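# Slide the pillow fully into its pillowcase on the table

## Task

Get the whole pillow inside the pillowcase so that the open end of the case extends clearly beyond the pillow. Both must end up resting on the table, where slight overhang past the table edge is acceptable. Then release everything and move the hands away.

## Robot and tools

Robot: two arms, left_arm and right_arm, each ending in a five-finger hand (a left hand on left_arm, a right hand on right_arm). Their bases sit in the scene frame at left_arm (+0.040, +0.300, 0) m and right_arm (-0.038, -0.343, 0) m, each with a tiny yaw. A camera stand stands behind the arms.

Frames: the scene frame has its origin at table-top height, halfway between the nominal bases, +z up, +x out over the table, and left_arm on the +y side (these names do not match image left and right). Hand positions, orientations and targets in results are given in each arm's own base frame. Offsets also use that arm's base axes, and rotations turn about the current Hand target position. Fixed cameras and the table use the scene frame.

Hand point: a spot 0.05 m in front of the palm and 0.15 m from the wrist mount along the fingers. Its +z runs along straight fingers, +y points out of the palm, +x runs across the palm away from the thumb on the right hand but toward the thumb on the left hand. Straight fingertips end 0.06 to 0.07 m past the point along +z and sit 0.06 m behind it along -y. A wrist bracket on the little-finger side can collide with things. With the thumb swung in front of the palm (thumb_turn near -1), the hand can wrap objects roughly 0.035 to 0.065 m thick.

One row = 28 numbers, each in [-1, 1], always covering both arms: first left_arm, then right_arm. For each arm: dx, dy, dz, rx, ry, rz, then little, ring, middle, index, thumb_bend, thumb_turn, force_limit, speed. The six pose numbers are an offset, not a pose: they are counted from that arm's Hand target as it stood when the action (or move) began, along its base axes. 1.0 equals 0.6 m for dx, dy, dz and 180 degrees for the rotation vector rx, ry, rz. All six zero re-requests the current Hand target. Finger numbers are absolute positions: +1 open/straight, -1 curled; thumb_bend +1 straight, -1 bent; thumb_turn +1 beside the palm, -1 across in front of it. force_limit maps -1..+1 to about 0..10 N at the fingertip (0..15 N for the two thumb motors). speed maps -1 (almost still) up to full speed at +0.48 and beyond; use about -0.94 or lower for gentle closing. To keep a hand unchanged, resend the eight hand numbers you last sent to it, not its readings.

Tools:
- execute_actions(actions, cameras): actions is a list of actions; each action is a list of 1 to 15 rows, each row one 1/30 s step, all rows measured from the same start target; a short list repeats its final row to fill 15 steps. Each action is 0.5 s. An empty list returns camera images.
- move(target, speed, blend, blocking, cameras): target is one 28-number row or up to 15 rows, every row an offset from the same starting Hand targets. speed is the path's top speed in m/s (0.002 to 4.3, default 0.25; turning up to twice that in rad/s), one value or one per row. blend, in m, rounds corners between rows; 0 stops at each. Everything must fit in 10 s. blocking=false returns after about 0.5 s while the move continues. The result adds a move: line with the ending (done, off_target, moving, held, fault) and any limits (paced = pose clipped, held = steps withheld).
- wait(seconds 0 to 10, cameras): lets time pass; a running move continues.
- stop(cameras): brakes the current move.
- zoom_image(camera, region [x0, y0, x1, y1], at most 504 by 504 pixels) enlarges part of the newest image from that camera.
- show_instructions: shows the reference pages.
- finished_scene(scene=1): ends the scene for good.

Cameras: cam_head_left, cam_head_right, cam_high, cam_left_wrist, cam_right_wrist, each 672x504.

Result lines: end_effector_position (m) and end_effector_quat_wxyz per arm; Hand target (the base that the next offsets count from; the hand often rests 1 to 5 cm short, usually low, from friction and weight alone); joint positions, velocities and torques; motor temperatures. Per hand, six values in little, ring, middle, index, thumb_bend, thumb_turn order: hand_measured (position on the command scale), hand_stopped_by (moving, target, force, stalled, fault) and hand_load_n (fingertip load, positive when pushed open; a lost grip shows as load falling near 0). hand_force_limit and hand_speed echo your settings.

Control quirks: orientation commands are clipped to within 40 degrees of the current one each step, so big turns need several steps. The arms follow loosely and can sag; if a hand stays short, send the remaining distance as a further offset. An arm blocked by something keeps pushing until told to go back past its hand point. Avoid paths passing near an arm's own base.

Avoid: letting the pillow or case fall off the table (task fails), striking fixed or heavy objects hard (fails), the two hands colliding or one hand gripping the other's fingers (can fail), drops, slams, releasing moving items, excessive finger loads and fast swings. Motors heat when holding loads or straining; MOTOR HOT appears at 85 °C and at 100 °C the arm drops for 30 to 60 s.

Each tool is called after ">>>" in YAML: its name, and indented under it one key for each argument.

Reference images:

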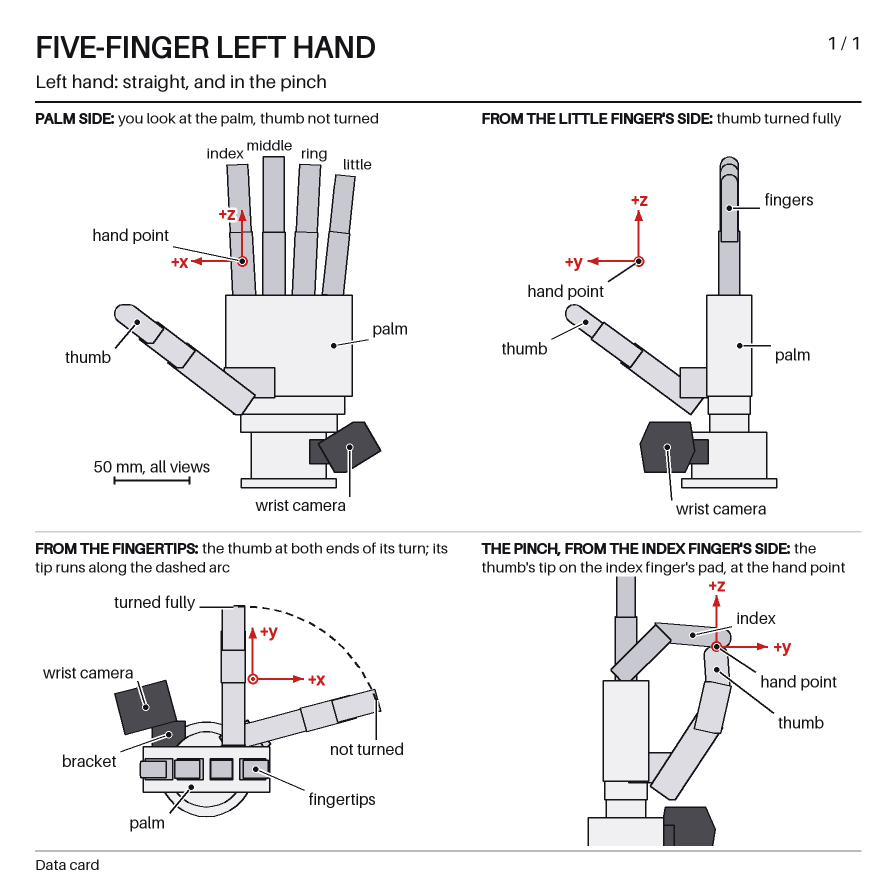

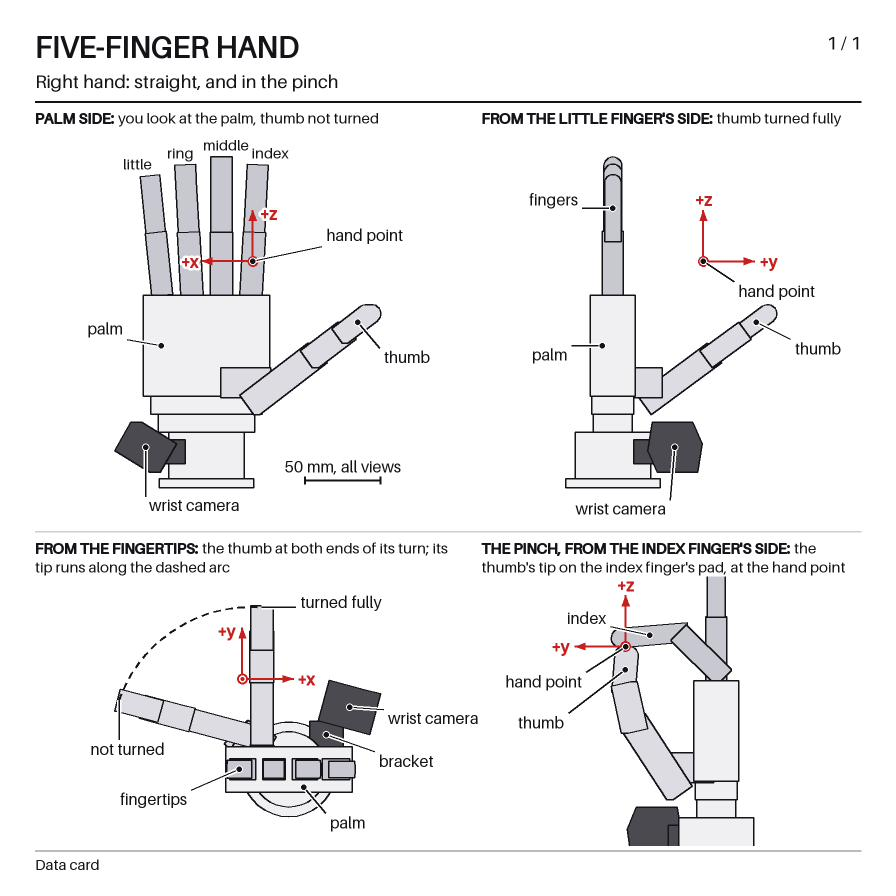

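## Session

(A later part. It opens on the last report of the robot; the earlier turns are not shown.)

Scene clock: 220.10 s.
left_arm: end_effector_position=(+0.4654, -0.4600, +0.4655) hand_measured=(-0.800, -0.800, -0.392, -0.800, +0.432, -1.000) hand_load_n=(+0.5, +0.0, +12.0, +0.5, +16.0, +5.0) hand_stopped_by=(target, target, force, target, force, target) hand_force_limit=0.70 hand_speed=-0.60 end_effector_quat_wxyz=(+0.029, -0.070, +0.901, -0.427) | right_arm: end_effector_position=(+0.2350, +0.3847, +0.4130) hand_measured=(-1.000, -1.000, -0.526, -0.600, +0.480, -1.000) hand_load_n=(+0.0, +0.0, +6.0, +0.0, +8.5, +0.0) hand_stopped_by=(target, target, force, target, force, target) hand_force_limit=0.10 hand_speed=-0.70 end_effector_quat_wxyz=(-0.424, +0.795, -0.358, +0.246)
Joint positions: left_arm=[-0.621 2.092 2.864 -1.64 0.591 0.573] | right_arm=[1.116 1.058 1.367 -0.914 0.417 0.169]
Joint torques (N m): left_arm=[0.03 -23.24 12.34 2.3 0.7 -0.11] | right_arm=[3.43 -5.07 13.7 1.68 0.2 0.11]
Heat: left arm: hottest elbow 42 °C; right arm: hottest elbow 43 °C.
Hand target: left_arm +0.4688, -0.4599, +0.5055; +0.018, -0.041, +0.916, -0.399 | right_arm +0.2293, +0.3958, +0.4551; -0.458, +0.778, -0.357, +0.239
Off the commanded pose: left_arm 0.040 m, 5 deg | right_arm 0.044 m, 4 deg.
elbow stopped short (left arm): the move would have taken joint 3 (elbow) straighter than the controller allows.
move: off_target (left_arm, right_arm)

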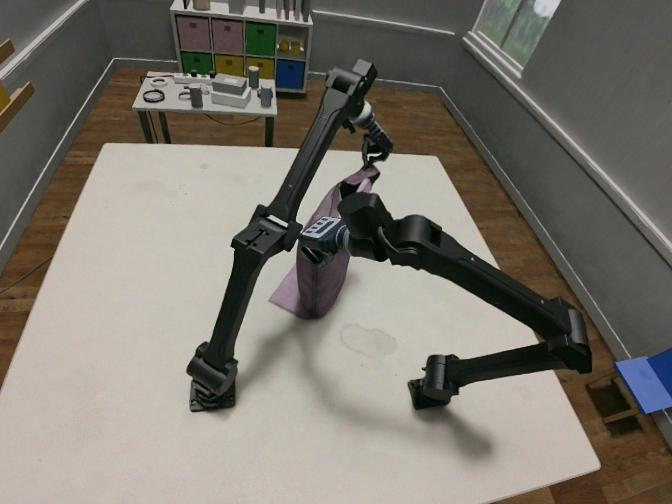

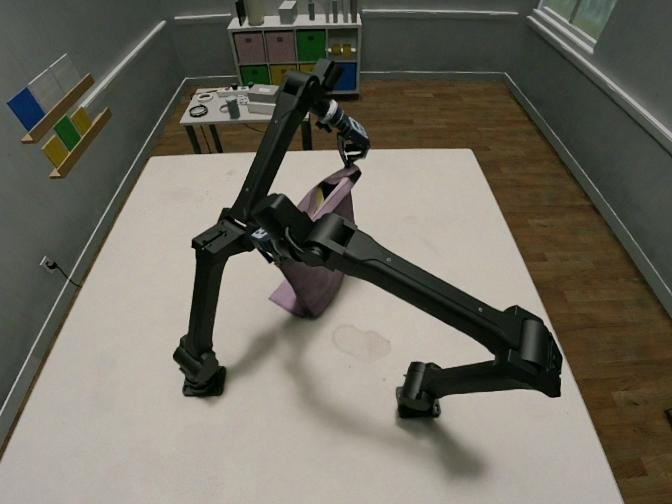

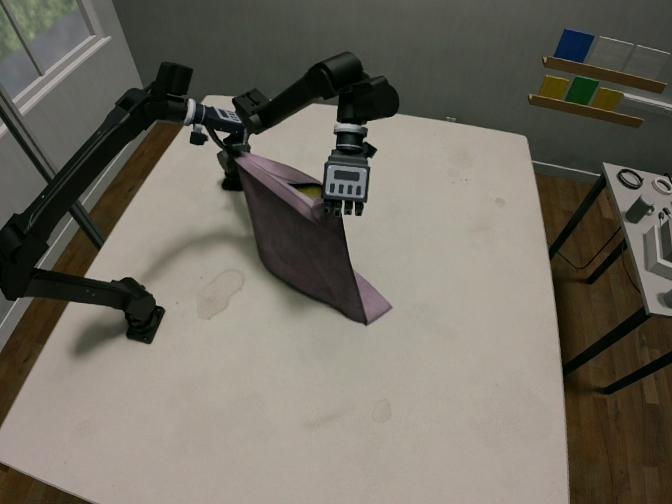

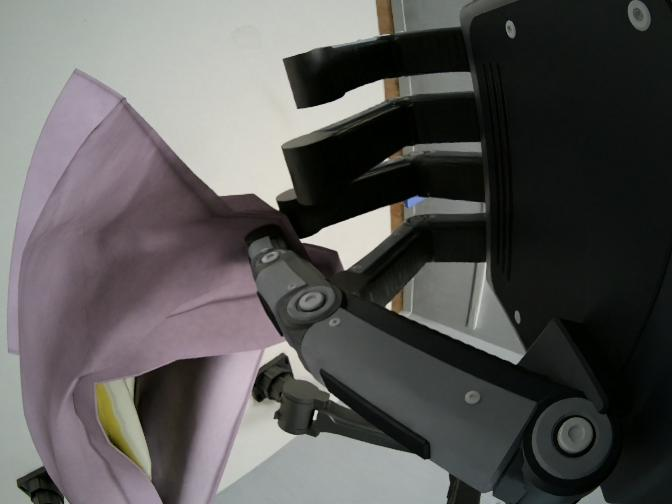

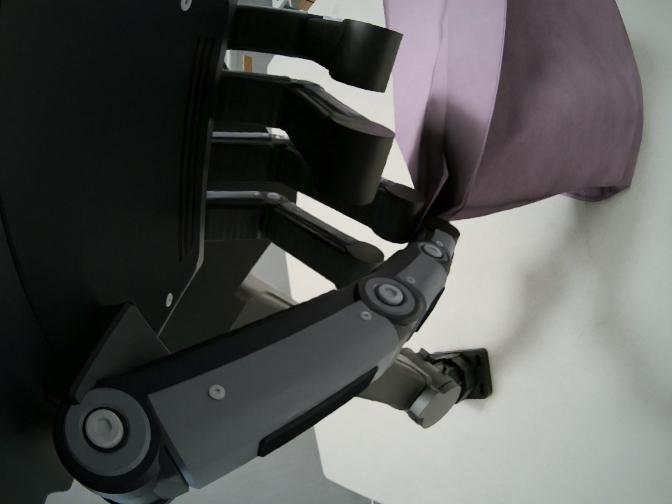

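>>> move:
  target: [-0.067,0.05,0.07,0,0,0,-0.8,-0.8,-0.8,-0.8,-0.1,-1,0.7,-0.6,0.0,-0.05,0.13,0,0,0,-1,-1,-0.6,-0.6,0.1,-1,0.1,-0.7]
  speed: 0.08
  cameras: ["all"]

>>> zoom_image:
  camera: "cam_high"
  region: [200, 80, 440, 330]

>>> zoom_image:
  camera: "cam_left_wrist"
  region: [0, 200, 300, 504]

Scene clock: 226.10 s.
left_arm: end_effector_position=(+0.4398, -0.4428, +0.5019) hand_measured=(-0.800, -0.800, -0.392, -0.800, +0.432, -1.000) hand_load_n=(+0.0, +0.0, +11.0, +0.0, +15.0, +4.5) hand_stopped_by=(target, target, force, target, force, target) hand_force_limit=0.70 hand_speed=-0.60 end_effector_quat_wxyz=(+0.037, -0.066, +0.896, -0.437) | right_arm: end_effector_position=(+0.2264, +0.3684, +0.4900) hand_measured=(-1.000, -1.000, -0.526, -0.600, +0.480, -1.000) hand_load_n=(+0.0, +0.0, +5.5, +0.0, +8.5, +0.5) hand_stopped_by=(target, target, force, target, force, target) hand_force_limit=0.10 hand_speed=-0.70 end_effector_quat_wxyz=(-0.425, +0.798, -0.357, +0.236)
Joint positions: left_arm=[-0.621 2.027 2.864 -1.674 0.595 0.568] | right_arm=[1.103 1.095 1.614 -1.124 0.385 0.169]
Joint torques (N m): left_arm=[0.26 -23.59 11.85 0.94 0.74 -0.13] | right_arm=[1.55 -5.07 13.45 1.8 0.12 -0.13]
Motor temperatures (°C): left_arm=[23 30 42 25 23 22] | right_arm=[28 32 44 24 25 21]
Heat: left arm: hottest elbow 42 °C; right arm: hottest elbow 44 °C.
Hand target: left_arm +0.4287, -0.4299, +0.5474; +0.018, -0.041, +0.916, -0.399 | right_arm +0.2294, +0.3658, +0.5331; -0.458, +0.778, -0.358, +0.239
Off the commanded pose: left_arm 0.049 m, 6 deg | right_arm 0.043 m, 4 deg.
elbow stopped short (left arm): the move would have taken joint 3 (elbow) straighter than the controller allows.
joint sent to its limit (left arm) — joint 4 (wrist pitch), lower limit. The joint targets are off in position and orientation.
move: off_target (left_arm, right_arm)

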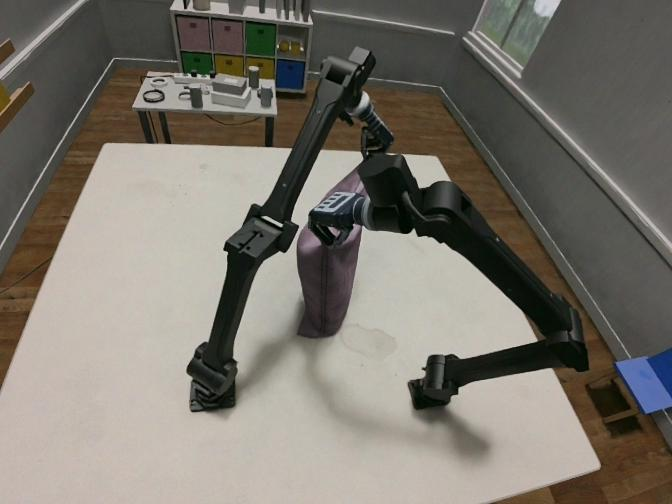

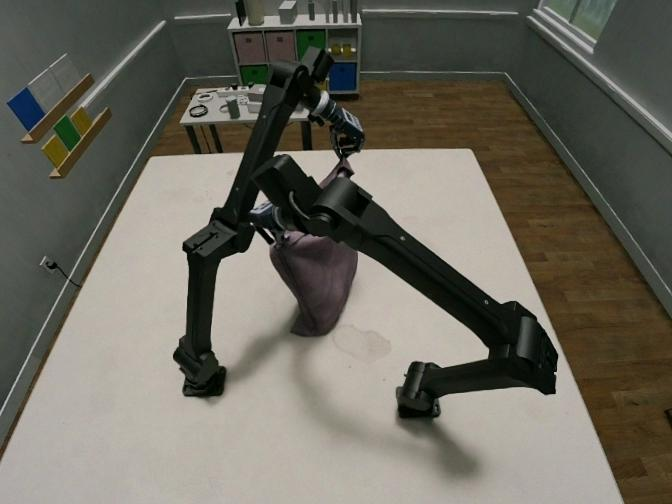

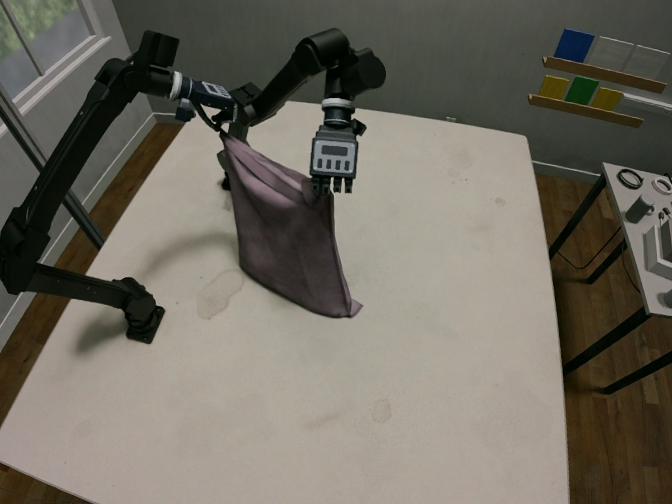

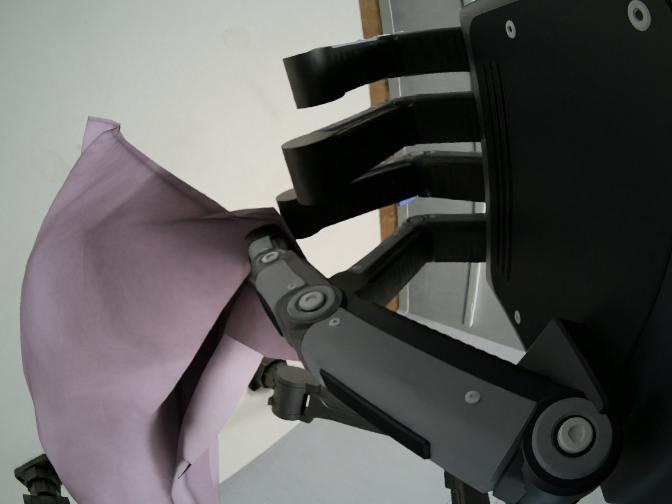

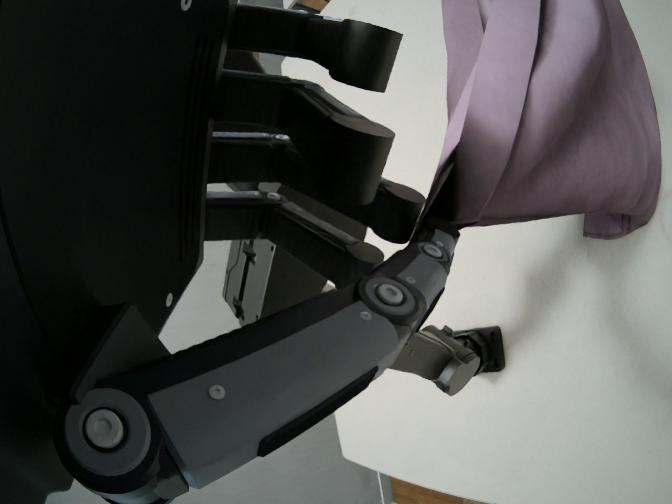

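Scaled by 2.016 from the camera's 672x504 image, which has a finer 960x720 frame.

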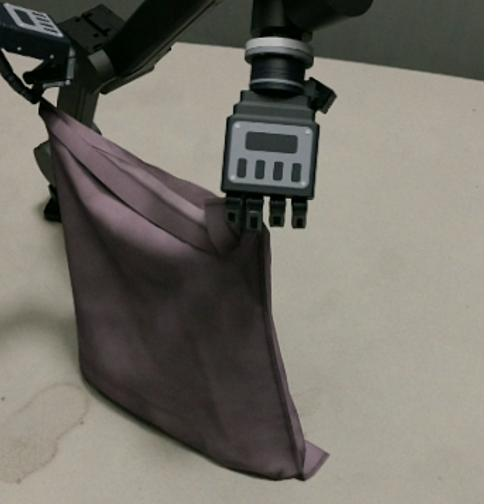

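Scaled by 1.658 from the camera's 672x504 image, which has a finer 960x720 frame.

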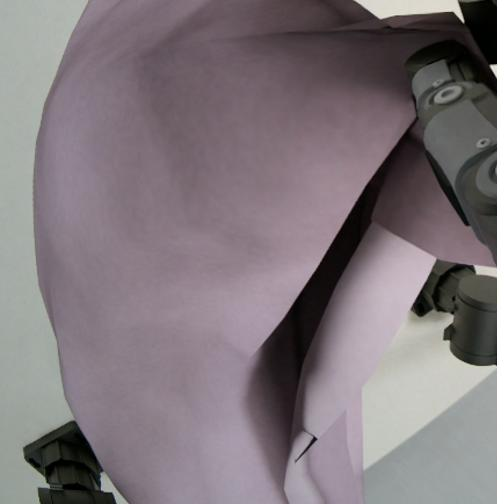

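>>> move:
  target: [-0.07,0.2,-0.01,0,0,0.083,-0.8,-0.8,-0.8,-0.8,-0.1,-1,0.7,-0.6,-0.067,-0.067,0.0,0,0,0.083,-1,-1,-0.6,-0.6,0.1,-1,0.1,-0.7]
  speed: 0.08
  cameras: ["all"]

>>> zoom_image:
  camera: "cam_high"
  region: [180, 60, 420, 330]

Scene clock: 240.00 s.
left_arm: end_effector_position=(+0.3959, -0.3219, +0.5253) hand_measured=(-0.800, -0.800, -0.392, -0.800, +0.432, -1.000) hand_load_n=(+0.0, +0.0, +10.5, +0.0, +15.0, +5.0) hand_stopped_by=(target, target, force, target, force, target) hand_force_limit=0.70 hand_speed=-0.60 end_effector_quat_wxyz=(+0.060, -0.154, +0.907, -0.387) | right_arm: end_effector_position=(+0.1897, +0.3349, +0.5235) hand_measured=(-1.000, -1.000, -0.526, -0.600, +0.480, -1.000) hand_load_n=(+0.0, +0.0, +6.0, +0.0, +9.0, +1.0) hand_stopped_by=(target, target, force, target, force, target) hand_force_limit=0.10 hand_speed=-0.70 end_effector_quat_wxyz=(-0.477, +0.824, -0.254, +0.171)
Joint positions: left_arm=[-0.505 1.673 2.428 -1.674 0.51 0.555] | right_arm=[1.016 0.986 1.614 -1.139 0.078 -0.001]
Joint torques (N m): left_arm=[0.67 -18.32 7.27 0.84 0.4 -0.16] | right_arm=[1.49 -4.54 7.9 1.99 -0.03 -0.2]
Heat: left arm: hottest elbow 40 °C; right arm: hottest elbow 47 °C.
Hand target: left_arm +0.3866, -0.3100, +0.5415; +0.070, -0.160, +0.903, -0.394 | right_arm +0.1891, +0.3255, +0.5331; -0.485, +0.818, -0.253, +0.177
Off the commanded pose: left_arm 0.022 m, 2 deg | right_arm 0.013 m, 1 deg.
joint sent to its limit (left arm) — joint 4 (wrist pitch), lower limit. The joint targets still meet the commanded pose.
move: off_target (left_arm, right_arm)

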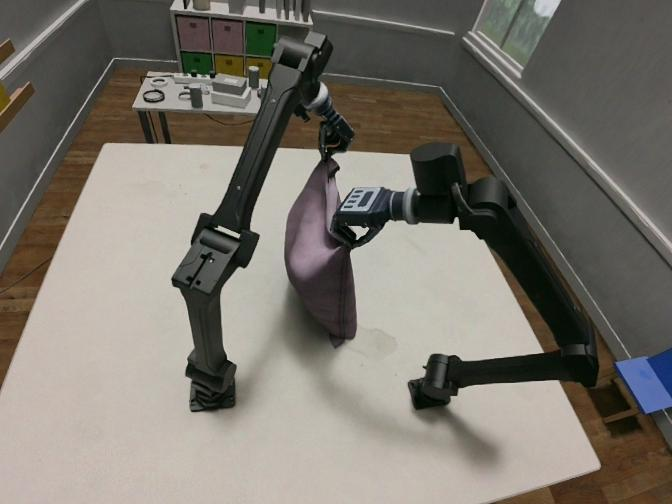

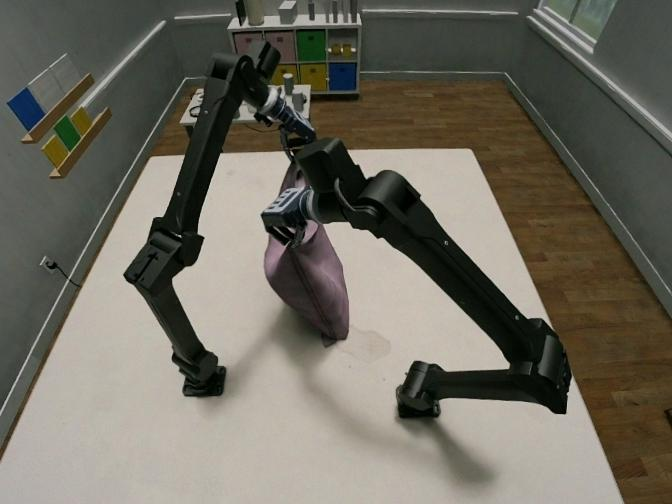

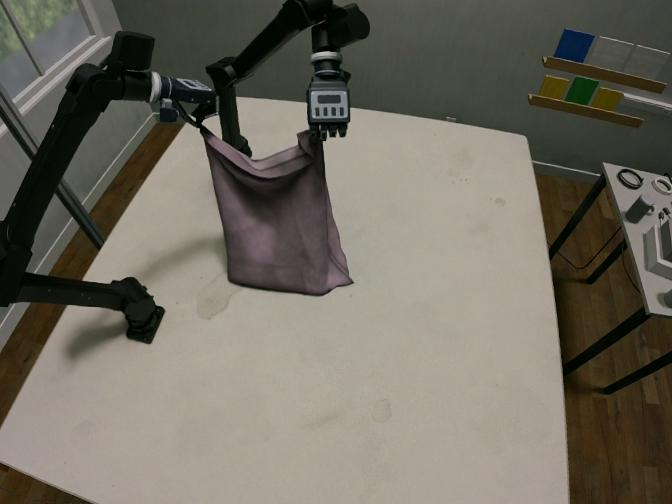

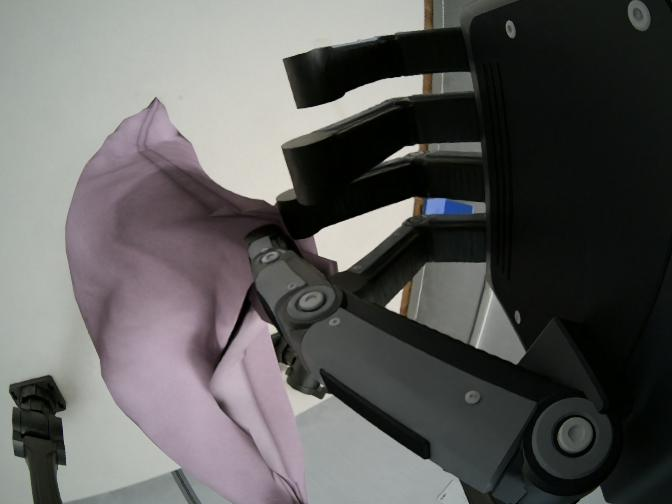

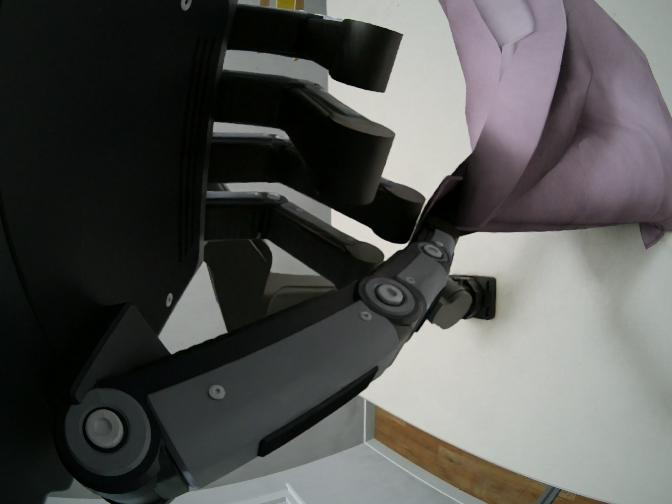

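Scaled by 1.867 from the camera's 672x504 image, which has a finer 960x720 frame.

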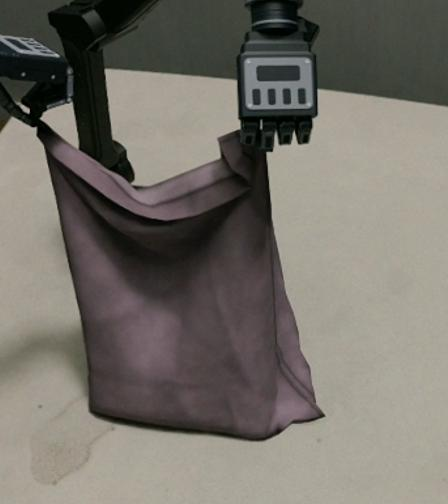

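>>> move:
  target: [-0.06,0.2,0.0,0,0,0.083,-0.8,-0.8,-0.8,-0.8,-0.1,-1,0.7,-0.6,-0.06,-0.08,0.0,0,0,0.083,-1,-1,-0.6,-0.6,0.1,-1,0.1,-0.7]
  speed: 0.08
  cameras: ["all"]

>>> zoom_image:
  camera: "cam_high"
  region: [180, 60, 420, 330]

Scene clock: 242.83 s.
left_arm: end_effector_position=(+0.3526, -0.1954, +0.5296) hand_measured=(-0.800, -0.800, -0.392, -0.800, +0.432, -1.000) hand_load_n=(+0.0, +0.0, +11.0, +0.0, +15.0, +5.0) hand_stopped_by=(target, target, force, target, force, target) hand_force_limit=0.70 hand_speed=-0.60 end_effector_quat_wxyz=(+0.102, -0.273, +0.883, -0.369) | right_arm: end_effector_position=(+0.1556, +0.2853, +0.5250) hand_measured=(-1.000, -1.000, -0.526, -0.600, +0.480, -1.000) hand_load_n=(+0.0, +0.0, +6.0, +0.0, +8.5, +1.0) hand_stopped_by=(target, target, force, target, force, target) hand_force_limit=0.10 hand_speed=-0.70 end_effector_quat_wxyz=(-0.496, +0.849, -0.148, +0.105)
Joint positions: left_arm=[-0.287 1.367 2.09 -1.647 0.481 0.519] | right_arm=[0.84 0.889 1.579 -1.223 -0.304 -0.211]
Joint torques (N m): left_arm=[0.79 -12.04 7.36 1.88 0.48 -0.13] | right_arm=[1.38 -2.73 7.76 1.85 -0.31 -0.19]
Heat: left arm: hottest elbow 40 °C; right arm: hottest elbow 46 °C.
Hand target: left_arm +0.3506, -0.1900, +0.5415; +0.120, -0.276, +0.874, -0.381 | right_arm +0.1530, +0.2775, +0.5332; -0.504, +0.844, -0.145, +0.113
Off the commanded pose: left_arm 0.013 m, 3 deg | right_arm 0.011 m, 1 deg.
move: off_target (left_arm, right_arm)

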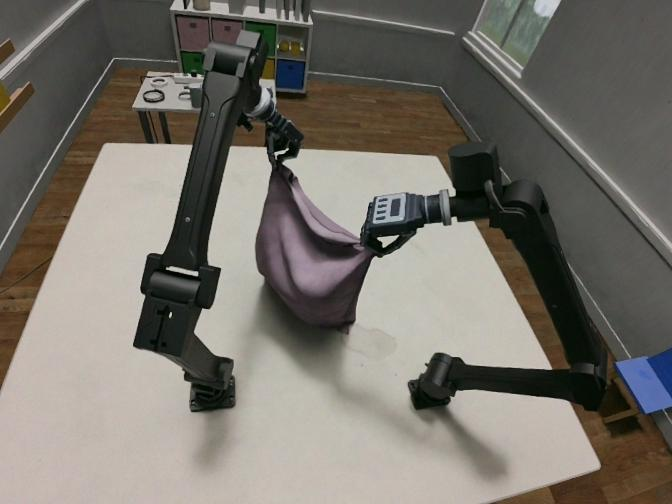

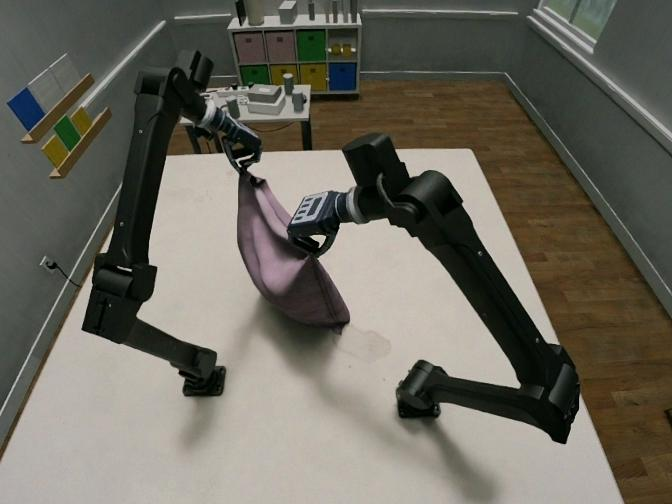

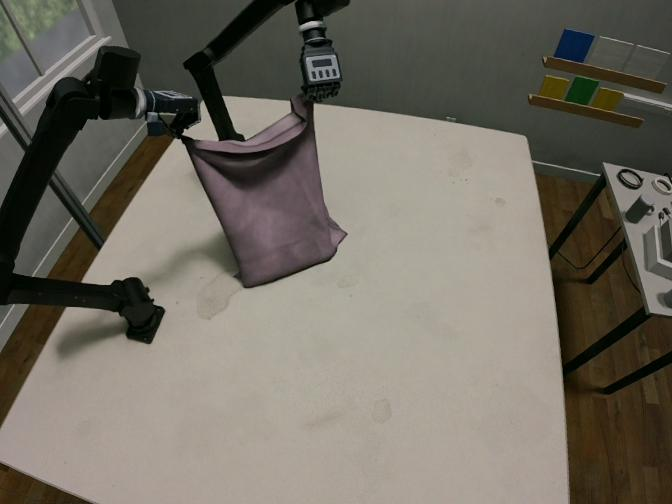

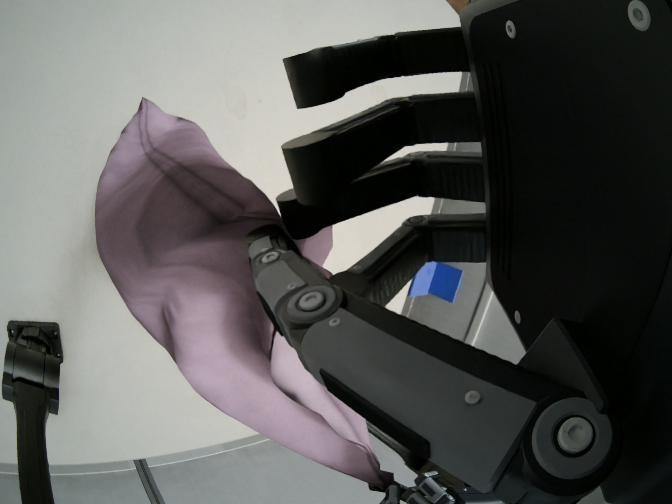

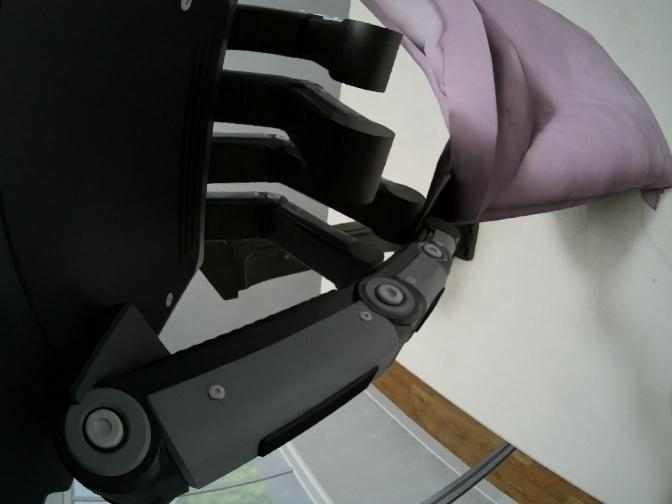

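Scaled by 1.867 from the camera's 672x504 image, which has a finer 960x720 frame.

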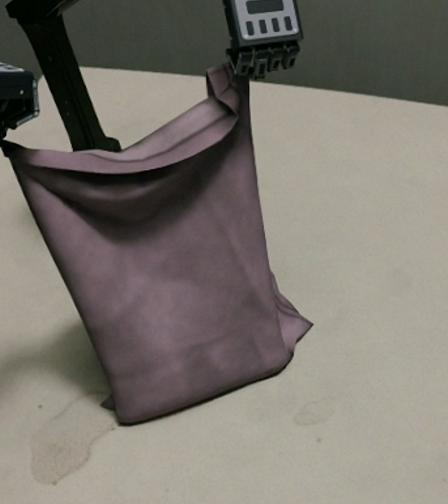

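>>> move:
  target: [-0.1,0.05,0.0,0,0,0.055,-0.8,-0.8,-0.8,-0.8,-0.1,-1,0.7,-0.6,0.085,-0.1,0.0,0,0,0.0,-1,-1,-0.6,-0.6,0.1,-1,0.1,-0.7]
  speed: 0.08
  cameras: ["all"]

Scene clock: 249.93 s.
left_arm: end_effector_position=(+0.2896, -0.1643, +0.5315) hand_measured=(-0.800, -0.800, -0.392, -0.800, +0.432, -1.000) hand_load_n=(+0.0, +0.0, +11.0, +0.0, +15.5, +5.0) hand_stopped_by=(target, target, force, target, force, target) hand_force_limit=0.70 hand_speed=-0.60 end_effector_quat_wxyz=(+0.134, -0.346, +0.858, -0.356) | right_arm: end_effector_position=(+0.2039, +0.2213, +0.5140) hand_measured=(-1.000, -1.000, -0.526, -0.600, +0.480, -1.000) hand_load_n=(+0.5, +0.0, +5.5, +0.0, +8.5, +1.0) hand_stopped_by=(target, target, force, target, force, target) hand_force_limit=0.10 hand_speed=-0.70 end_effector_quat_wxyz=(-0.495, +0.850, -0.154, +0.095)
Joint positions: left_arm=[-0.283 1.164 1.922 -1.625 0.374 0.383] | right_arm=[0.419 0.907 1.579 -1.345 -0.662 -0.466]
Joint torques (N m): left_arm=[0.85 -7.65 7.43 2.14 0.22 -0.15] | right_arm=[1.49 -1.44 10.33 1.47 -0.44 -0.18]
Heat: left arm: hottest elbow 39 °C; right arm: hottest elbow 46 °C.
Hand target: left_arm +0.2907, -0.1600, +0.5415; +0.153, -0.350, +0.847, -0.369 | right_arm +0.2041, +0.2176, +0.5331; -0.504, +0.844, -0.145, +0.112
Off the commanded pose: left_arm 0.011 m, 3 deg | right_arm 0.020 m, 3 deg.
move: off_target (left_arm, right_arm)

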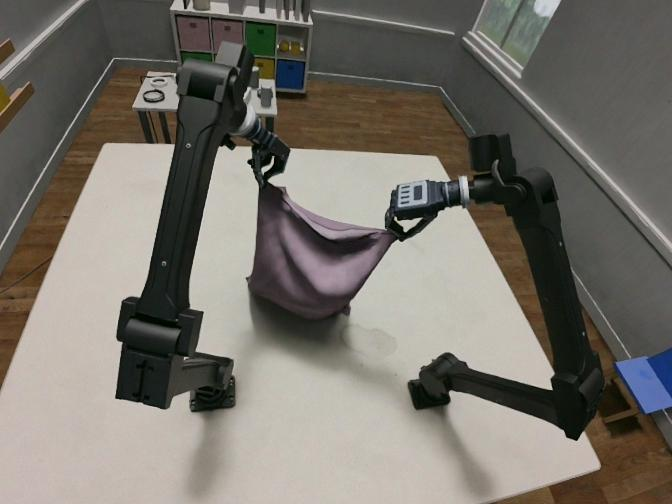

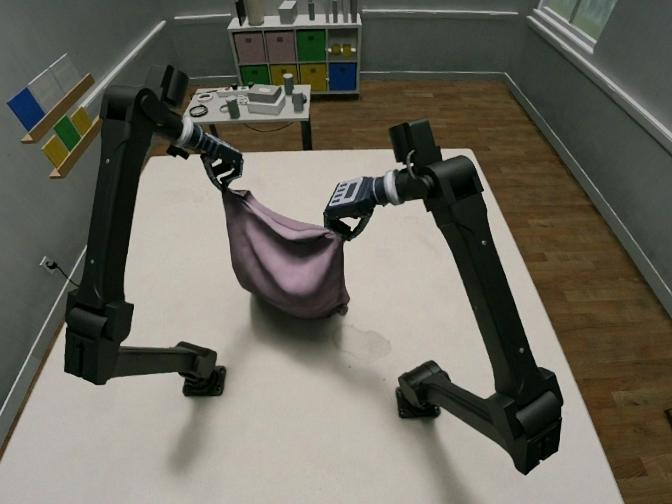

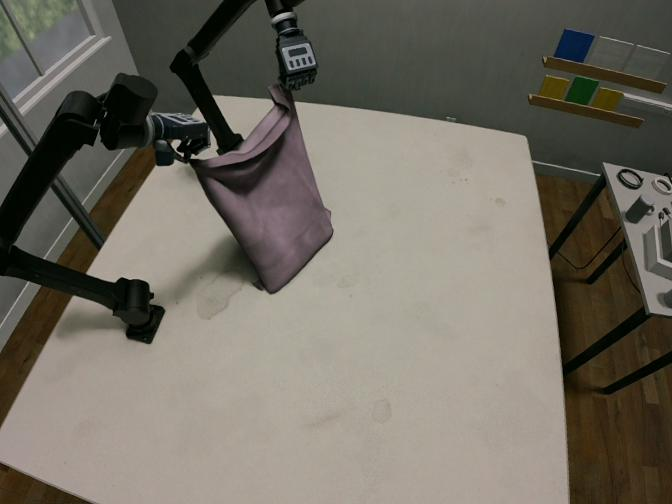

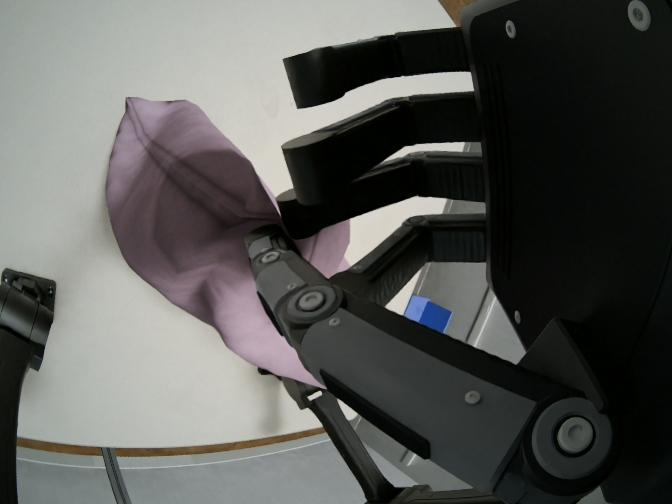

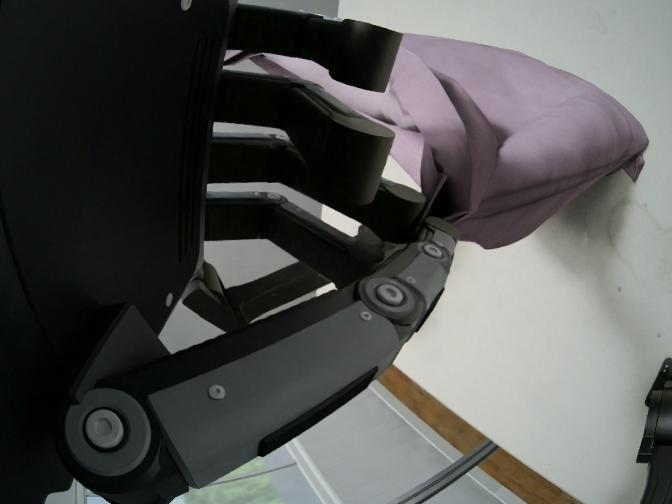

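>>> move:
  target:
    - [0,0,0.1,0,0,0,-0.8,-0.8,-0.8,-0.8,-0.1,-1,0.7,-0.6,0,0,0.1,0,0,0.0,-1,-1,-0.6,-0.6,0.1,-1,0.1,-0.7]
    - [-0.16,0.04,0.1,0,0,0.055,-0.8,-0.8,-0.8,-0.8,-0.1,-1,0.7,-0.6,-0.09,-0.045,0.1,0,0,0.0,-1,-1,-0.6,-0.6,0.1,-1,0.1,-0.7]
  speed: 0.08
  cameras: ["all"]

Scene clock: 256.80 s.
left_arm: end_effector_position=(+0.2011, -0.1360, +0.5989) hand_measured=(-0.800, -0.800, -0.392, -0.800, +0.432, -1.000) hand_load_n=(+0.0, +0.0, +10.0, +0.0, +15.0, +5.5) hand_stopped_by=(target, target, force, target, force, target) hand_force_limit=0.70 hand_speed=-0.60 end_effector_quat_wxyz=(+0.216, -0.415, +0.792, -0.393) | right_arm: end_effector_position=(+0.1577, +0.1966, +0.5757) hand_measured=(-1.000, -1.000, -0.526, -0.600, +0.480, -1.000) hand_load_n=(+0.0, +0.0, +6.0, +0.0, +8.5, +1.0) hand_stopped_by=(target, target, force, target, force, target) hand_force_limit=0.10 hand_speed=-0.70 end_effector_quat_wxyz=(-0.492, +0.852, -0.155, +0.093)
Joint positions: left_arm=[-0.363 0.982 2.003 -1.674 0.178 0.155] | right_arm=[0.395 0.933 1.824 -1.585 -0.679 -0.488]
Joint torques (N m): left_arm=[-1.14 -1.61 6.04 1.21 -0.02 -0.15] | right_arm=[1.26 -1.38 8.84 1.5 -0.6 -0.15]
Heat: left arm: hottest elbow 38 °C; right arm: hottest elbow 46 °C.
Hand target: left_arm +0.1945, -0.1360, +0.6015; +0.184, -0.422, +0.814, -0.355 | right_arm +0.1500, +0.1906, +0.5932; -0.504, +0.844, -0.145, +0.113
Off the commanded pose: left_arm 0.007 m, 6 deg | right_arm 0.020 m, 3 deg.
joint sent to its limit (left arm) — joint 4 (wrist pitch), lower limit. The joint targets are off in orientation, not in position.
move: off_target (left_arm, right_arm)

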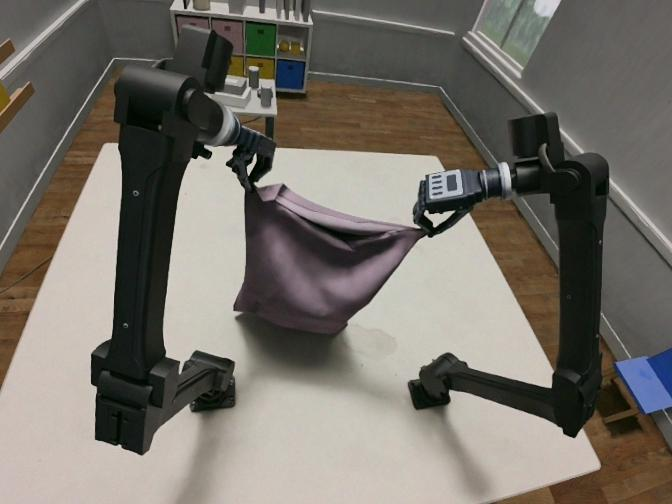

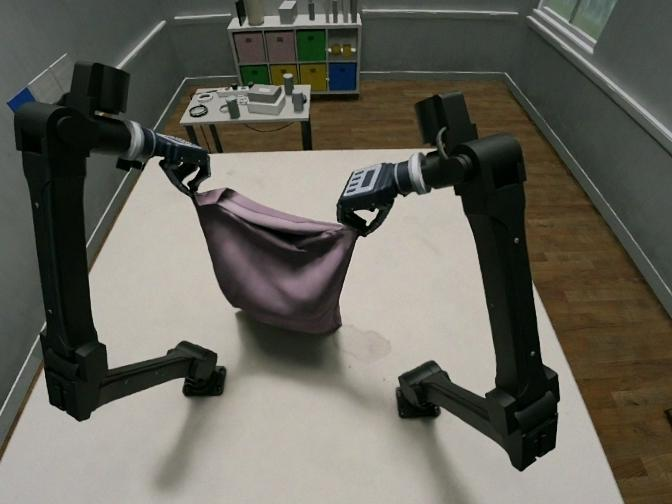

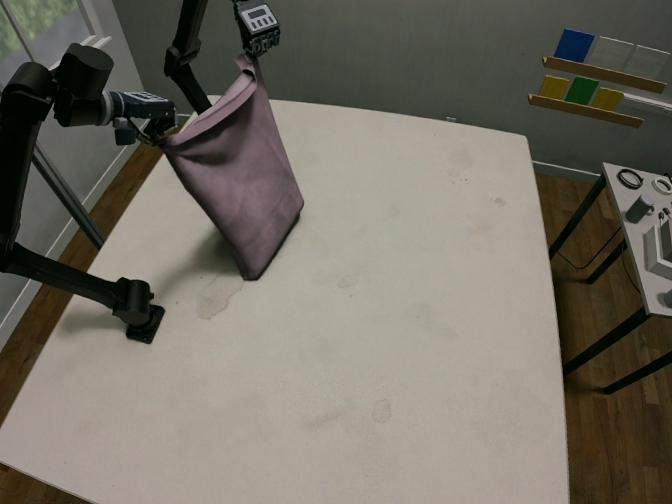

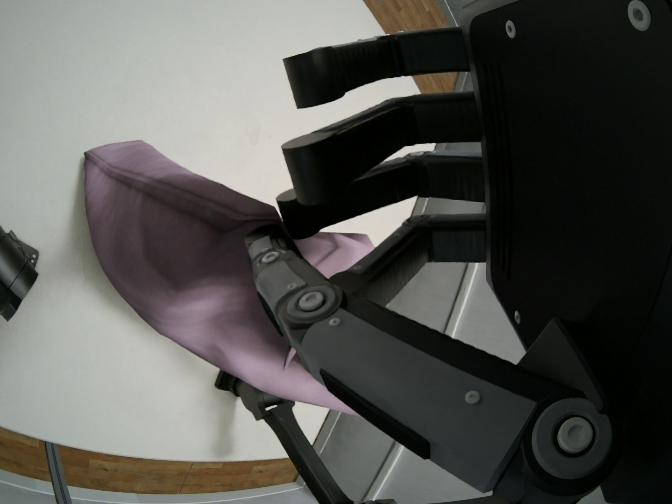

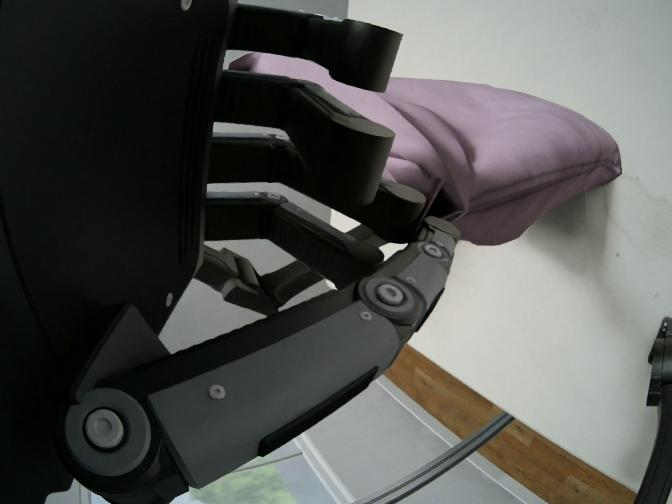

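>>> move:
  target: [0.06,0.02,-0.1,0,0,0.0,-0.8,-0.8,-0.8,-0.8,-0.1,-1,0.7,-0.6,0.06,0.016,-0.08,0,0,0.0,-1,-1,-0.6,-0.6,0.1,-1,0.1,-0.7]
  speed: 0.07
  cameras: ["all"]

Scene clock: 264.70 s.
left_arm: end_effector_position=(+0.2242, -0.1268, +0.5370) hand_measured=(-0.800, -0.800, -0.392, -0.800, +0.432, -1.000) hand_load_n=(+0.5, +0.0, +10.0, +0.0, +15.0, +5.0) hand_stopped_by=(target, target, force, target, force, target) hand_force_limit=0.70 hand_speed=-0.60 end_effector_quat_wxyz=(+0.169, -0.428, +0.818, -0.347) | right_arm: end_effector_position=(+0.1842, +0.2031, +0.5375) hand_measured=(-1.000, -1.000, -0.526, -0.600, +0.480, -1.000) hand_load_n=(+0.0, +0.0, +6.0, +0.0, +8.5, +1.0) hand_stopped_by=(target, target, force, target, force, target) hand_force_limit=0.10 hand_speed=-0.70 end_effector_quat_wxyz=(-0.494, +0.850, -0.154, +0.092)
Joint positions: left_arm=[-0.253 0.982 1.83 -1.665 0.269 0.247] | right_arm=[0.367 0.906 1.668 -1.467 -0.704 -0.508]
Joint torques (N m): left_arm=[0.91 -2.55 6.8 2.24 0.32 0.11] | right_arm=[1.2 -1.85 6.84 2.8 -0.51 -0.2]
Motor temperatures (°C): left_arm=[23 29 37 25 22 22] | right_arm=[28 31 47 24 25 21]
Heat: left arm: hottest elbow 37 °C; right arm: hottest elbow 47 °C.
Hand target: left_arm +0.2307, -0.1240, +0.5414; +0.184, -0.422, +0.814, -0.355 | right_arm +0.1860, +0.2002, +0.5452; -0.504, +0.844, -0.145, +0.113
Off the commanded pose: left_arm 0.008 m, 2 deg | right_arm 0.008 m, 3 deg.
move: off_target (right_arm)

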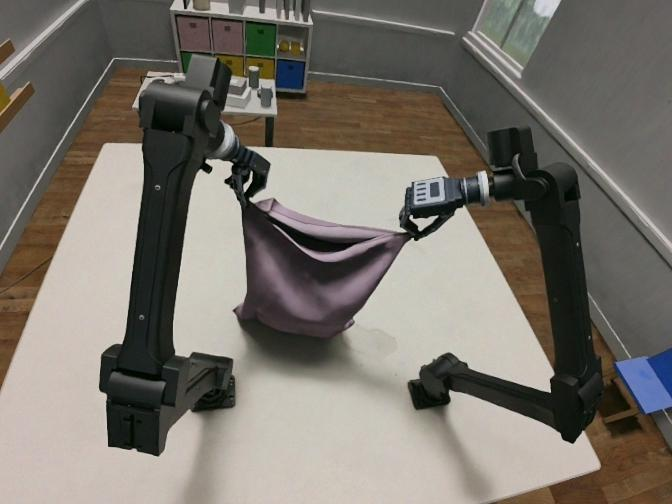

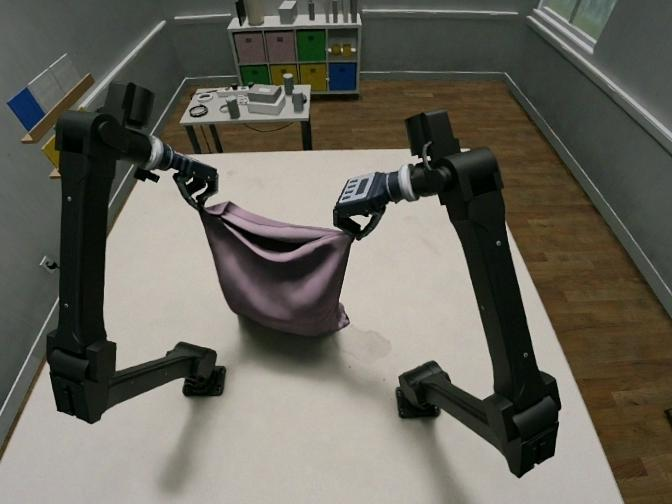

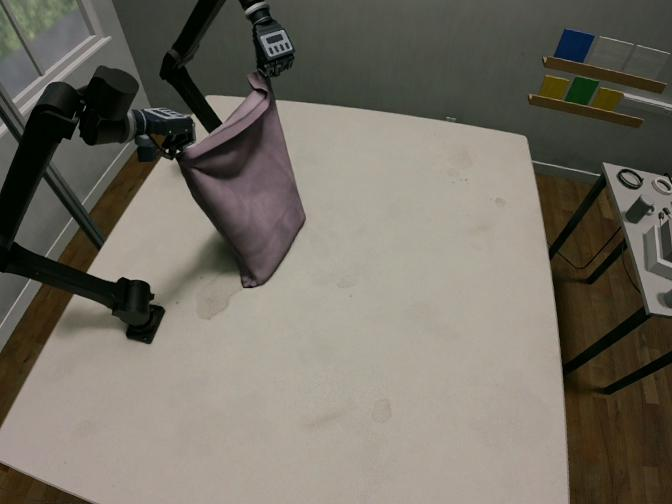

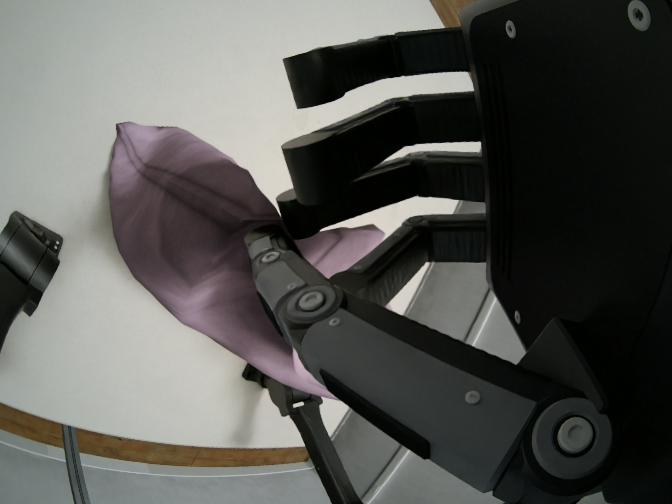

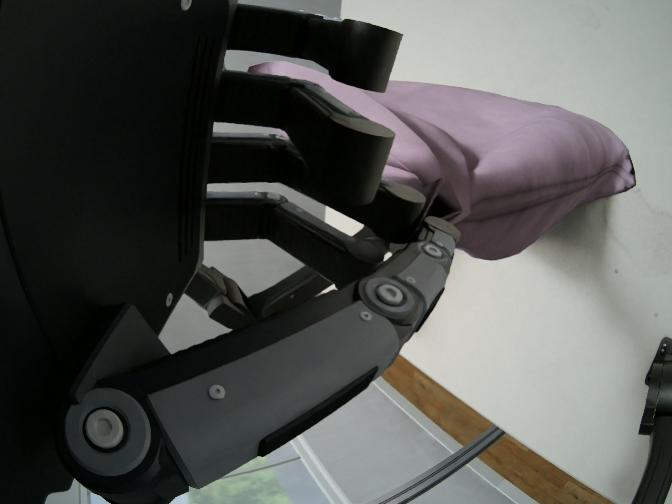

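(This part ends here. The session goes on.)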